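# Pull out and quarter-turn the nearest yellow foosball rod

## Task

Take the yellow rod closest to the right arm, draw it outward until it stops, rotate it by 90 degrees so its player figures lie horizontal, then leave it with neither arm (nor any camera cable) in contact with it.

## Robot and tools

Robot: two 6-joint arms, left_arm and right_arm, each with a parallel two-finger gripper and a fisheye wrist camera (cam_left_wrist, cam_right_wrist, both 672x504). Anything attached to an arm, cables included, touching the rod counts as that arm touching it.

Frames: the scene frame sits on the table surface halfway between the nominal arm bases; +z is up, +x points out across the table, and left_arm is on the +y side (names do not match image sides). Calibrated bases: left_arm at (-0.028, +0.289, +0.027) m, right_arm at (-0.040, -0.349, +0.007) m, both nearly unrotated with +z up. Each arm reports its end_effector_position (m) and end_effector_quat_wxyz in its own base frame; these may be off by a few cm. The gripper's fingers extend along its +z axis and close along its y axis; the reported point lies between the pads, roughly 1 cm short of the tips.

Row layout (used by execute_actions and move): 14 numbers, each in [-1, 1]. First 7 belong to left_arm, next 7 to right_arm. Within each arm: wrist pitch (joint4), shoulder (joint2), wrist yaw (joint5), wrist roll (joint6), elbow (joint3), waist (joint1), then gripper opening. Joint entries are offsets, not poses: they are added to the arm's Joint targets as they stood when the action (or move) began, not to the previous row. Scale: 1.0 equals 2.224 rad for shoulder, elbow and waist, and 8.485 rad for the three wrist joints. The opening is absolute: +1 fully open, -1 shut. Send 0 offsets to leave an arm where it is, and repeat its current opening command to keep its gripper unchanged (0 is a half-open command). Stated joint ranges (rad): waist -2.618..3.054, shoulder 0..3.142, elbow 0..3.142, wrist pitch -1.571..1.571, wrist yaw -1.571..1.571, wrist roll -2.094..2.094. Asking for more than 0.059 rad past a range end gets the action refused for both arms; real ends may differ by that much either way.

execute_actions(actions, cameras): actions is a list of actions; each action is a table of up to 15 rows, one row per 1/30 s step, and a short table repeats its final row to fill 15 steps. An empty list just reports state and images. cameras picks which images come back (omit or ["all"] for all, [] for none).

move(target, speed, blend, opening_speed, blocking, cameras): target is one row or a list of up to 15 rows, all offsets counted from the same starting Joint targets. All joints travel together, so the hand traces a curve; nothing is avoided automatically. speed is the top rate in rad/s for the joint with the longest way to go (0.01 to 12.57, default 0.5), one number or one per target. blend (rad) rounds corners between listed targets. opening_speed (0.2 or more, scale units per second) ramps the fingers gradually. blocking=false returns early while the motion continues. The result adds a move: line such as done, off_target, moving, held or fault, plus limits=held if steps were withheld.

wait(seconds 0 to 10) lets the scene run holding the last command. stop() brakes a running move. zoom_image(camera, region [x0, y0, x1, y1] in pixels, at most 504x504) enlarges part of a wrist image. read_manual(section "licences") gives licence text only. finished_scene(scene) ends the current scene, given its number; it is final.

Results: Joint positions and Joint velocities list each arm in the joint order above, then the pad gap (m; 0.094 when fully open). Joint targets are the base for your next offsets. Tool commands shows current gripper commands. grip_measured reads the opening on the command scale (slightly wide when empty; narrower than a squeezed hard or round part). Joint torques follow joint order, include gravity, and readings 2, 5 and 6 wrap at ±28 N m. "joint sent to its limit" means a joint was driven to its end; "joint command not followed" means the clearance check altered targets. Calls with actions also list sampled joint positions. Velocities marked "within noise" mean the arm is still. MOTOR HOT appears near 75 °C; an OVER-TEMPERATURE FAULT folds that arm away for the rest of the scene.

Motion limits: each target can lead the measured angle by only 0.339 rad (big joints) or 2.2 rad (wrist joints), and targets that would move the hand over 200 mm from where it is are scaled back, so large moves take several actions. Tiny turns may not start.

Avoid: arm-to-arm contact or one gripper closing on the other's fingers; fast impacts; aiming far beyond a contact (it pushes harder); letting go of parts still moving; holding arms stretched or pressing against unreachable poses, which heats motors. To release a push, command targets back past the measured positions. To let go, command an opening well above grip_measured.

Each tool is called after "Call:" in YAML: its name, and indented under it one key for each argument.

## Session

Call:
execute_actions:
  actions: []

Scene clock: 0.00 s.
left_arm: end_effector_position=(+0.4127, +0.0165, +0.1264) grip_measured=+1.000 end_effector_quat_wxyz=(+0.618, -0.002, +0.786, +0.007) | right_arm: end_effector_position=(+0.3903, -0.0463, +0.1052) grip_measured=+1.000 end_effector_quat_wxyz=(+0.587, +0.098, +0.798, -0.097)
Joint names: [wrist pitch, shoulder, wrist yaw, wrist roll, elbow, waist]
Joint positions: left_arm=[0.901 1.55 0.039 0.018 0.411 0.054 0.094] | right_arm=[0.871 1.537 0.276 0.046 0.357 0.003 0.094]
Joint velocities: within noise
Joint torques (N m): no reading
Heat: left arm: 39 °C; right arm: 40 °C.
Joint targets: left_arm=[0.889 1.548 0.039 0.019 0.413 0.054] | right_arm=[0.861 1.534 0.277 0.048 0.360 0.003]
Tool commands: left_gripper/opening=+1.0 right_gripper/opening=+1.0
camera_calibration:
cam_left_wrist: T_world_to_cam=[[-0.0177666, -0.985889, 0.166453, -0.00796993], [-0.580802, -0.125334, -0.804339, 0.378982], [0.813851, -0.110967, -0.570379, -0.140833], [0, 0, 0, 1]] pos_world=[0.334589, 0.0240143, 0.225829]
cam_right_wrist: T_world_to_cam=[[-0.259, -0.939853, 0.222701, 0.0247898], [-0.669431, 0.00846419, -0.742826, 0.372487], [0.696262, -0.341475, -0.631359, -0.103415], [0, 0, 0, 1]] pos_world=[0.327779, -0.0151678, 0.20588]

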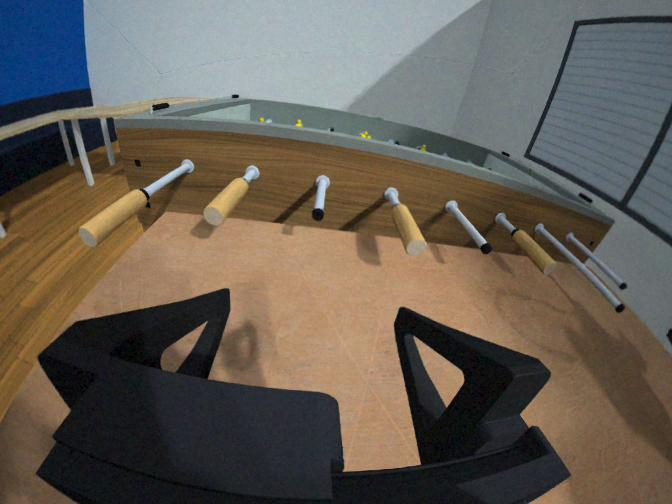

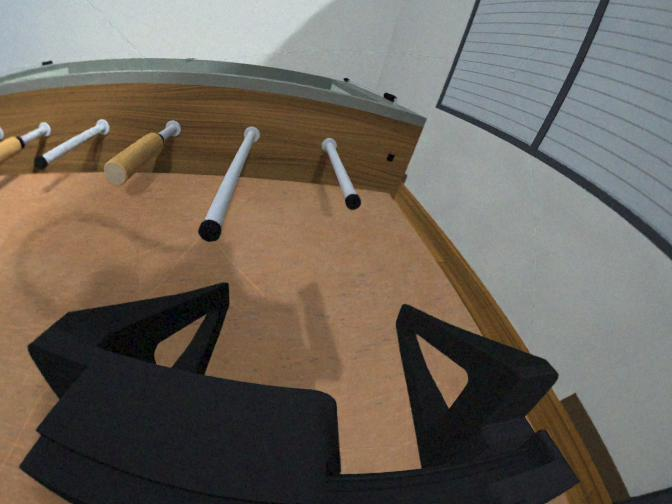

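Call:
move:
  target:
    - [0,0,0,0,0,0,1,0.0236,0,0,0,0,0.2436,1]
    - [0,0,0,0,0,0,1,-0.0761,0.3876,0.0721,-0.0561,0.5917,0.2436,1]
  speed: 1
  blend: 0.3
  cameras: ["cam_right_wrist"]

Scene clock: 36.00 s.
left_arm: end_effector_position=(+0.4127, +0.0165, +0.1264) grip_measured=+1.000 end_effector_quat_wxyz=(+0.618, -0.002, +0.786, +0.007) | right_arm: end_effector_position=(+0.5794, +0.1877, +0.0945) grip_measured=+1.000 end_effector_quat_wxyz=(+0.480, -0.171, +0.790, -0.341)
Joint names: [wrist pitch, shoulder, wrist yaw, wrist roll, elbow, waist]
Joint positions: left_arm=[0.901 1.55 0.039 0.018 0.411 0.054 0.094] | right_arm=[0.227 2.374 0.879 -0.429 1.643 0.539 0.094]
Joint velocities: within noise
Joint torques (N m): left_arm=[1.85 -6.83 0 0.02 5.63 -0.06] | right_arm=[1.34 -10.7 0.41 -0.02 8.95 0.58]
Heat: left arm: 40 °C; right arm: 40 °C.
Joint targets: left_arm=[0.889 1.548 0.039 0.019 0.413 0.054] | right_arm=[0.215 2.396 0.889 -0.428 1.676 0.545]
move: done; blend cut to 0.2709 rad at target 1
camera_calibration:
cam_right_wrist: T_world_to_cam=[[-0.0130476, -0.572718, 0.819649, 0.0282945], [-0.792717, -0.493695, -0.357581, 0.618503], [0.60945, -0.654416, -0.447562, -0.0701856], [0, 0, 0, 1]] pos_world=[0.533442, 0.275626, 0.166561]
Images, in order (width x height): cam_right_wrist 672x504.

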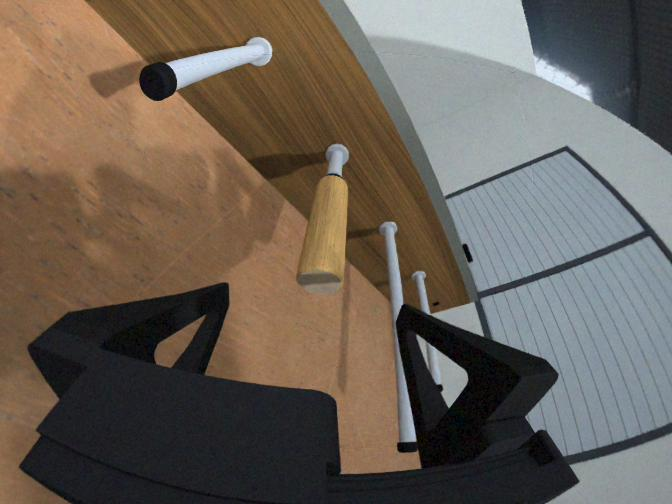

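Call:
move:
  target:
    - [0,0,0,0,0,0,1,-0.0047,0.0620,-0.0061,-0.0052,0.0850,-0.0299,1]
    - [0,0,0,0,0,0,1,-0.0094,0.1322,-0.0123,-0.0104,0.1920,-0.0598,1]
  speed: 0.5
  blend: 0.03
  cameras: ["cam_right_wrist"]

Scene clock: 59.27 s.
left_arm: end_effector_position=(+0.4127, +0.0165, +0.1264) grip_measured=+1.000 end_effector_quat_wxyz=(+0.618, -0.002, +0.786, +0.007) | right_arm: end_effector_position=(+0.6616, +0.1540, +0.0697) grip_measured=+1.000 end_effector_quat_wxyz=(+0.475, -0.166, +0.789, -0.351)
Joint names: [wrist pitch, shoulder, wrist yaw, wrist roll, elbow, waist]
Joint positions: left_arm=[0.901 1.55 0.039 0.018 0.411 0.054 0.094] | right_arm=[0.148 2.662 0.794 -0.517 2.071 0.415 0.094]
Joint velocities: within noise
Joint torques (N m): left_arm=[1.86 -6.75 0.01 0.01 5.67 -0.05] | right_arm=[1.41 -12.1 0.21 0.02 9.29 -0.28]
Heat: left arm: 39 °C; right arm: 41 °C.
Joint targets: left_arm=[0.889 1.548 0.039 0.019 0.413 0.054] | right_arm=[0.136 2.690 0.785 -0.517 2.103 0.412]
move: done
camera_calibration:
cam_right_wrist: T_world_to_cam=[[-0.025782, -0.56032, 0.827875, 0.0362955], [-0.802457, -0.482268, -0.351398, 0.662297], [0.596153, -0.673394, -0.437199, -0.142411], [0, 0, 0, 1]] pos_world=[0.6173, 0.243843, 0.14042]
Images, in order (width x height): cam_right_wrist 672x504.

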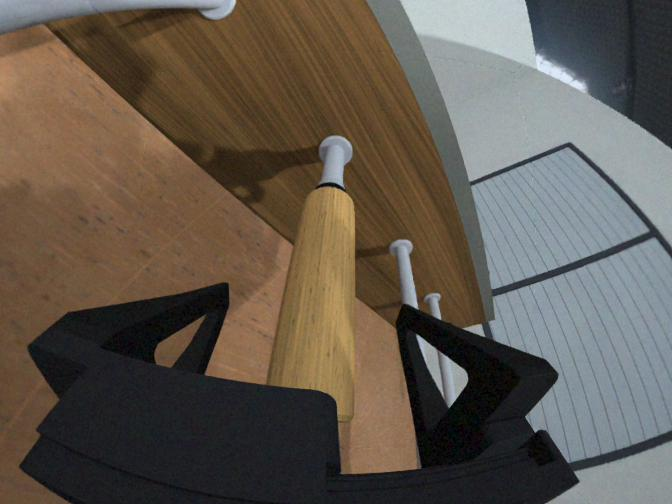

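Call:
move:
  target: [0,0,0,0,0,0,1,0,0,0,0,0,0,-0.6]
  opening_speed: 0.8
  cameras: ["cam_right_wrist"]

Scene clock: 68.17 s.
left_arm: end_effector_position=(+0.4127, +0.0165, +0.1264) grip_measured=+1.000 end_effector_quat_wxyz=(+0.618, -0.002, +0.786, +0.007) | right_arm: end_effector_position=(+0.6616, +0.1541, +0.0695) grip_measured=-0.315 end_effector_quat_wxyz=(+0.475, -0.167, +0.789, -0.351)
Joint names: [wrist pitch, shoulder, wrist yaw, wrist roll, elbow, waist]
Joint positions: left_arm=[0.901 1.55 0.039 0.018 0.411 0.054 0.094] | right_arm=[0.147 2.662 0.793 -0.518 2.071 0.415 0.032]
Joint velocities: within noise
Joint torques (N m): left_arm=[1.86 -6.75 -0.01 0.02 5.64 -0.03] | right_arm=[1.4 -12.1 0.17 0.02 9.29 -0.28]
Heat: left arm: 39 °C; right arm: 44 °C.
Joint targets: left_arm=[0.889 1.548 0.039 0.019 0.413 0.054] | right_arm=[0.136 2.690 0.785 -0.517 2.103 0.412]
move: done
camera_calibration:
cam_right_wrist: T_world_to_cam=[[-0.0239029, -0.559626, 0.828401, 0.0351725], [-0.802268, -0.483673, -0.349894, 0.662337], [0.596485, -0.672963, -0.437409, -0.142643], [0, 0, 0, 1]] pos_world=[0.617297, 0.244044, 0.140217]
Images, in order (width x height): cam_right_wrist 672x504.

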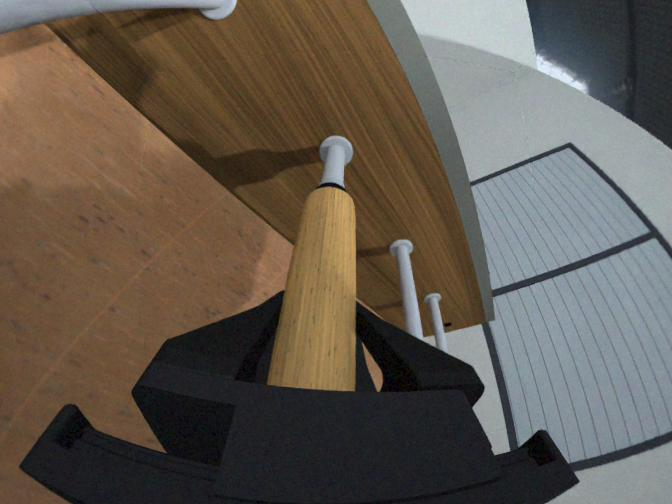

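Call:
move:
  target:
    - [0,0,0,0,0,0,1,-0.0302,-0.0486,0.0123,0.0238,-0.0522,0.0256,-0.6]
    - [0,0,0,0,0,0,1,-0.0694,-0.1430,0.0239,0.0665,-0.1677,0.0796,-0.6]
  speed: 0.3
  blend: 0.05
  cameras: ["cam_right_wrist"]

Scene clock: 99.80 s.
left_arm: end_effector_position=(+0.4127, +0.0165, +0.1264) grip_measured=+1.000 end_effector_quat_wxyz=(+0.618, -0.002, +0.786, +0.007) | right_arm: end_effector_position=(+0.5275, +0.1664, +0.0629) grip_measured=-0.316 end_effector_quat_wxyz=(+0.362, -0.110, +0.849, -0.369)
Joint names: [wrist pitch, shoulder, wrist yaw, wrist roll, elbow, waist]
Joint positions: left_arm=[0.901 1.55 0.039 0.018 0.411 0.054 0.094] | right_arm=[-0.398 2.383 0.993 0.017 1.759 0.577 0.032]
Joint velocities: within noise
Joint torques (N m): left_arm=[1.85 -6.86 -0.01 0.01 5.7 -0.06] | right_arm=[0.52 -13.15 0.45 0.35 4.11 1.1]
Heat: left arm: 39 °C; right arm: 47 °C.
Joint targets: left_arm=[0.889 1.548 0.039 0.019 0.413 0.054] | right_arm=[-0.453 2.372 0.987 0.048 1.730 0.589]
move: off_target (right_arm); right_arm: the wrist pitch is farthest, 0.055 rad from its target
camera_calibration:
cam_right_wrist: T_world_to_cam=[[0.0134466, -0.584286, 0.811437, 0.0298039], [-0.935385, -0.294144, -0.196302, 0.587431], [0.353376, -0.756366, -0.550487, 0.0919177], [0, 0, 0, 1]] pos_world=[0.516592, 0.259727, 0.141729]
Images, in order (width x height): cam_right_wrist 672x504.

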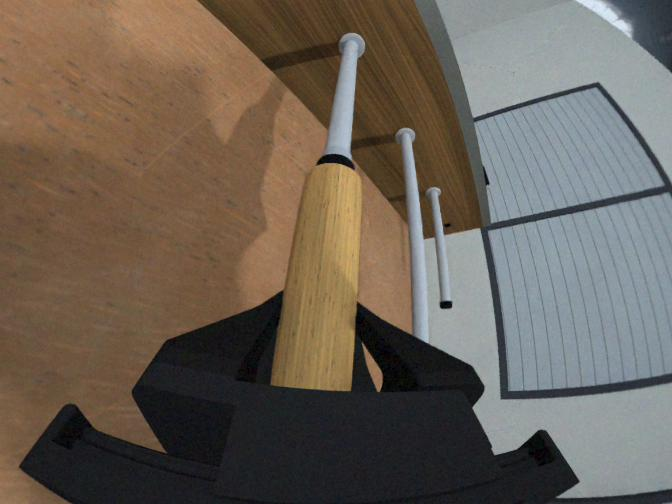

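Call:
move:
  target: [0,0,0,0,0,0,1,-0.0364,-0.0121,0.0005,0.0296,0.0076,0.0270,-0.6]
  speed: 0.3
  cameras: []

Scene clock: 106.37 s.
left_arm: end_effector_position=(+0.4127, +0.0165, +0.1264) grip_measured=+1.000 end_effector_quat_wxyz=(+0.618, -0.002, +0.786, +0.007) | right_arm: end_effector_position=(+0.4863, +0.1698, +0.0614) grip_measured=-0.317 end_effector_quat_wxyz=(+0.326, -0.091, +0.863, -0.376)
Joint names: [wrist pitch, shoulder, wrist yaw, wrist roll, elbow, waist]
Joint positions: left_arm=[0.901 1.55 0.039 0.018 0.411 0.054 0.094] | right_arm=[-0.668 2.354 1.012 0.249 1.759 0.632 0.032]
Joint velocities: within noise
Joint torques (N m): left_arm=[1.85 -6.78 0 0.01 5.63 -0.05] | right_arm=[-0.11 -12.53 0.36 0.56 5.11 1.58]
Heat: left arm: 39 °C; right arm: 47 °C.
Joint targets: left_arm=[0.889 1.548 0.039 0.019 0.413 0.054] | right_arm=[-0.762 2.345 0.992 0.299 1.747 0.649]
move: off_target (right_arm); right_arm: the wrist pitch is farthest, 0.094 rad from its target
No camera images: "cameras" was empty.

Call:
move:
  target: [0,0,0,0,0,0,1,-0.0038,-0.0342,0.0013,0.0117,-0.0571,0.0243,-0.6]
  speed: 0.2
  cameras: []

Scene clock: 120.80 s.
left_arm: end_effector_position=(+0.4127, +0.0165, +0.1264) grip_measured=+1.000 end_effector_quat_wxyz=(+0.618, -0.002, +0.786, +0.007) | right_arm: end_effector_position=(+0.4848, +0.1722, +0.0617) grip_measured=-0.317 end_effector_quat_wxyz=(+0.347, -0.073, +0.869, -0.345)
Joint names: [wrist pitch, shoulder, wrist yaw, wrist roll, elbow, waist]
Joint positions: left_arm=[0.901 1.55 0.039 0.018 0.411 0.054 0.094] | right_arm=[-0.575 2.307 0.976 0.264 1.684 0.63 0.032]
Joint velocities: within noise
Joint torques (N m): left_arm=[1.87 -6.8 -0.01 0.02 5.61 -0.02] | right_arm=[-1.14 -14.74 0.83 1.48 1.42 6.52]
Heat: left arm: 39 °C; right arm: 48 °C.
Joint targets: left_arm=[0.889 1.548 0.039 0.019 0.413 0.054] | right_arm=[-0.794 2.269 1.003 0.398 1.620 0.703]
move: off_target (right_arm); right_arm: the wrist pitch is farthest, 0.219 rad from its target
No camera images: "cameras" was empty.

Call:
move:
  target:
    - [0,0,0,0,0,0,1,0.0242,-0.0342,-0.0451,-0.0032,0.0058,-0.0706,-0.6]
    - [0,0,0,0,0,0,1,0.0653,-0.1178,-0.0981,0.0110,-0.1277,-0.1358,-0.6]
    - [0,0,0,0,0,0,1,0.0940,-0.1389,-0.1303,0.0252,-0.1996,-0.1785,-0.6]
    - [0,0,0,0,0,0,1,0.1303,-0.1313,-0.1604,0.0458,-0.2635,-0.2176,-0.6]
  speed: 0.5
  blend: 0.05
  cameras: ["cam_right_wrist"]

Scene clock: 149.57 s.
left_arm: end_effector_position=(+0.4127, +0.0165, +0.1264) grip_measured=+1.000 end_effector_quat_wxyz=(+0.618, -0.002, +0.786, +0.007) | right_arm: end_effector_position=(+0.4911, +0.1816, +0.0655) grip_measured=-0.318 end_effector_quat_wxyz=(+0.333, +0.161, +0.861, +0.348)
Joint names: [wrist pitch, shoulder, wrist yaw, wrist roll, elbow, waist]
Joint positions: left_arm=[0.901 1.55 0.039 0.018 0.411 0.054 0.094] | right_arm=[0.326 1.988 -0.315 0.785 1.064 0.247 0.032]
Joint velocities: within noise
Joint torques (N m): left_arm=[1.86 -6.79 0 0.02 5.67 -0.08] | right_arm=[1.43 -10.04 -0.57 0.02 3.77 -2.41]
Heat: left arm: 39 °C; right arm: 48 °C.
Joint targets: left_arm=[0.889 1.548 0.039 0.019 0.413 0.054] | right_arm=[0.311 1.977 -0.358 0.787 1.034 0.219]
move: off_target (right_arm); right_arm: the wrist yaw is farthest, 0.043 rad from its target
camera_calibration:
cam_right_wrist: T_world_to_cam=[[0.0503336, -0.80839, -0.586491, 0.151225], [-0.937761, 0.163784, -0.306232, 0.483465], [0.343613, 0.565403, -0.749833, -0.104571], [0, 0, 0, 1]] pos_world=[0.481695, 0.10219, 0.158334]
Images, in order (width x height): cam_right_wrist 672x504.

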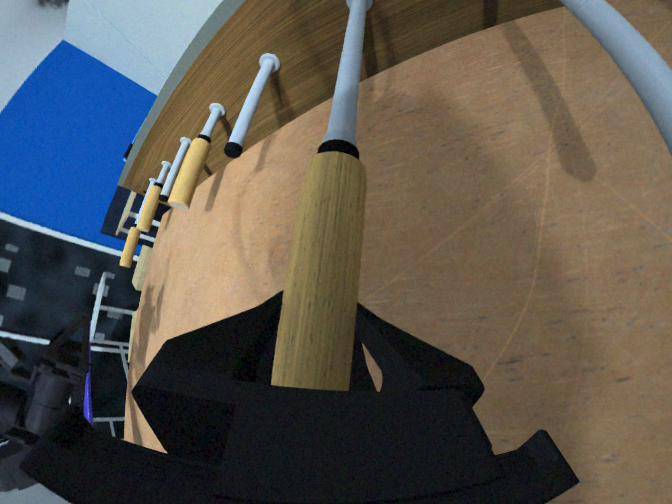

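Call:
move:
  target: [0,0,0,0,0,0,1,0.0048,-0.0342,0.0022,-0.0014,-0.0502,0.0103,-0.6]
  speed: 0.25
  cameras: []

Call:
move:
  target: [0,0,0,0,0,0,1,-0.0048,0.0342,-0.0022,0.0014,0.0502,-0.0103,-0.6]
  speed: 0.3
  cameras: []

Call:
move:
  target: [0,0,0,0,0,0,1,0,0,0,0,0,0,0.6]
  opening_speed: 1
  cameras: ["cam_right_wrist"]

Scene clock: 165.13 s.
left_arm: end_effector_position=(+0.4127, +0.0165, +0.1264) grip_measured=+1.000 end_effector_quat_wxyz=(+0.618, -0.002, +0.786, +0.007) | right_arm: end_effector_position=(+0.4902, +0.1776, +0.0656) grip_measured=-0.318 end_effector_quat_wxyz=(+0.363, +0.169, +0.846, +0.351)
Joint names: [wrist pitch, shoulder, wrist yaw, wrist roll, elbow, waist]
Joint positions: left_arm=[0.901 1.55 0.039 0.018 0.411 0.054 0.094] | right_arm=[0.454 1.984 -0.277 0.804 0.996 0.252 0.032]
Joint velocities: within noise
Joint torques (N m): left_arm=[1.85 -6.79 -0.01 0.01 5.63 -0.08] | right_arm=[0.73 -15.86 -0.76 -0.31 0.49 -0.85]
Heat: left arm: 39 °C; right arm: 47 °C.
Joint targets: left_arm=[0.889 1.548 0.039 0.019 0.413 0.054] | right_arm=[0.352 1.901 -0.340 0.775 0.922 0.242]
move: off_target (right_arm); right_arm: the wrist pitch is farthest, 0.102 rad from its target
No camera images: "cameras" was empty.

Scene clock: 166.00 s.
left_arm: end_effector_position=(+0.4127, +0.0165, +0.1264) grip_measured=+1.000 end_effector_quat_wxyz=(+0.618, -0.002, +0.786, +0.007) | right_arm: end_effector_position=(+0.4909, +0.1810, +0.0650) grip_measured=-0.318 end_effector_quat_wxyz=(+0.341, +0.167, +0.855, +0.354)
Joint names: [wrist pitch, shoulder, wrist yaw, wrist roll, elbow, waist]
Joint positions: left_arm=[0.901 1.55 0.039 0.018 0.411 0.054 0.094] | right_arm=[0.377 1.99 -0.31 0.804 1.04 0.247 0.032]
Joint velocities: within noise
Joint torques (N m): left_arm=[1.86 -6.82 0 0 5.61 -0.03] | right_arm=[1 -10.15 -0.6 -0.19 5.42 -2.48]
Heat: left arm: 39 °C; right arm: 47 °C.
Joint targets: left_arm=[0.889 1.548 0.039 0.019 0.413 0.054] | right_arm=[0.311 1.977 -0.358 0.786 1.034 0.219]
move: off_target (right_arm); right_arm: the wrist pitch is farthest, 0.066 rad from its target
No camera images: "cameras" was empty.

Scene clock: 167.43 s.
left_arm: end_effector_position=(+0.4127, +0.0165, +0.1264) grip_measured=+1.000 end_effector_quat_wxyz=(+0.618, -0.002, +0.786, +0.007) | right_arm: end_effector_position=(+0.4829, +0.1766, +0.0552) grip_measured=+0.598 end_effector_quat_wxyz=(+0.310, +0.172, +0.864, +0.357)
Joint names: [wrist pitch, shoulder, wrist yaw, wrist roll, elbow, waist]
Joint positions: left_arm=[0.901 1.55 0.039 0.018 0.411 0.054 0.094] | right_arm=[0.318 1.99 -0.355 0.803 1.04 0.228 0.075]
Joint velocities: within noise
Joint torques (N m): left_arm=[1.85 -6.82 -0.01 0.01 5.63 -0.06] | right_arm=[1.44 -10.1 -0.14 -0.17 5.37 -0.72]
Heat: left arm: 39 °C; right arm: 47 °C.
Joint targets: left_arm=[0.889 1.548 0.039 0.019 0.413 0.054] | right_arm=[0.311 1.977 -0.358 0.787 1.034 0.219]
move: done
camera_calibration:
cam_right_wrist: T_world_to_cam=[[0.0251811, -0.791817, -0.610239, 0.151993], [-0.951655, 0.167946, -0.257189, 0.476824], [0.306134, 0.587214, -0.749308, -0.0923839], [0, 0, 0, 1]] pos_world=[0.478226, 0.0945192, 0.146162]
Images, in order (width x height): cam_right_wrist 672x504.

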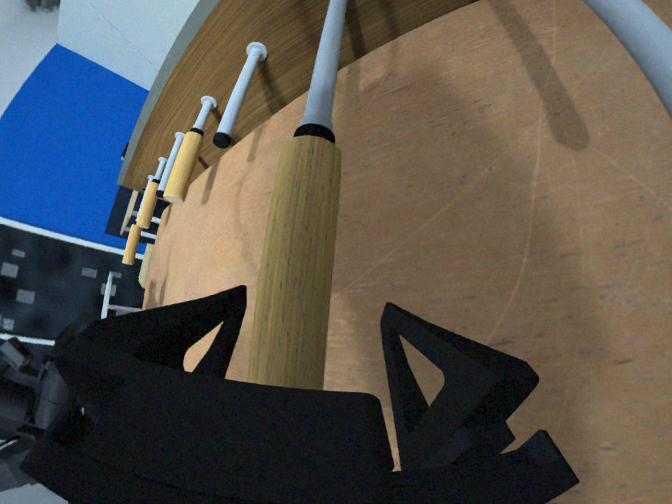

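Call:
move:
  target: [0,0,0,0,0,0,1,-0.0243,-0.1716,-0.0112,-0.0089,-0.0922,-0.0528,0.6]
  speed: 0.45

Scene clock: 171.80 s.
left_arm: end_effector_position=(+0.4127, +0.0165, +0.1264) grip_measured=+1.000 end_effector_quat_wxyz=(+0.618, -0.002, +0.786, +0.007) | right_arm: end_effector_position=(+0.4230, +0.1241, +0.1176) grip_measured=+0.598 end_effector_quat_wxyz=(+0.317, +0.173, +0.861, +0.357)
Joint names: [wrist pitch, shoulder, wrist yaw, wrist roll, elbow, waist]
Joint positions: left_arm=[0.901 1.55 0.039 0.018 0.411 0.054 0.094] | right_arm=[0.114 1.611 -0.445 0.729 0.85 0.108 0.075]
Joint velocities: within noise
Joint torques (N m): left_arm=[1.85 -6.78 0 0 5.7 -0.05] | right_arm=[1.43 -7.57 -0.26 -0.18 4.85 -0.53]
Heat: left arm: 39 °C; right arm: 46 °C.
Joint targets: left_arm=[0.889 1.548 0.039 0.019 0.413 0.054] | right_arm=[0.105 1.596 -0.453 0.711 0.829 0.102]
move: done
camera_calibration:
cam_left_wrist: T_world_to_cam=[[-0.0177666, -0.985889, 0.166453, -0.00796993], [-0.580802, -0.125334, -0.804339, 0.378982], [0.813851, -0.110967, -0.570379, -0.140833], [0, 0, 0, 1]] pos_world=[0.334589, 0.0240143, 0.225829]
cam_right_wrist: T_world_to_cam=[[0.0278863, -0.791475, -0.610565, 0.148925], [-0.946838, 0.174925, -0.27, 0.443185], [0.320501, 0.585635, -0.74452, -0.00284092], [0, 0, 0, 1]] pos_world=[0.416381, 0.0420105, 0.208473]

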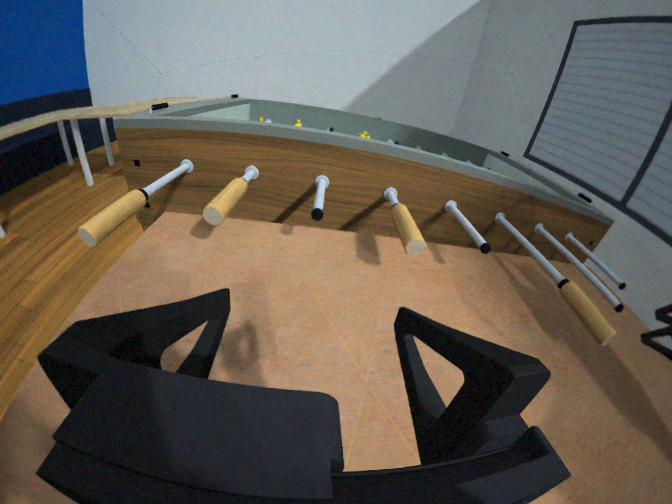

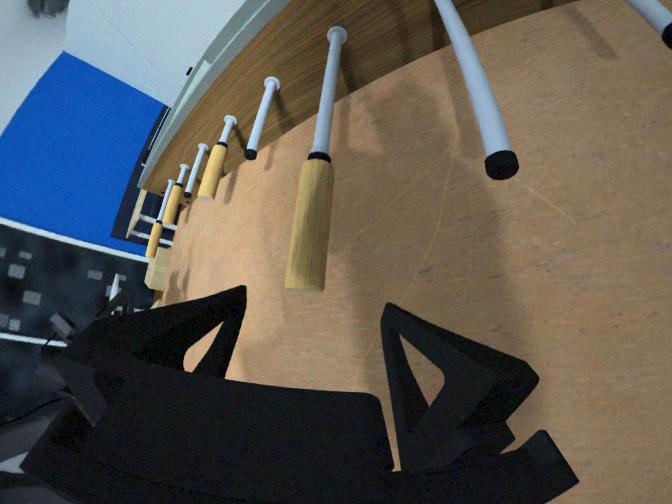

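Call:
finished_scene:
  scene: 3

The scene is finished: the task was done.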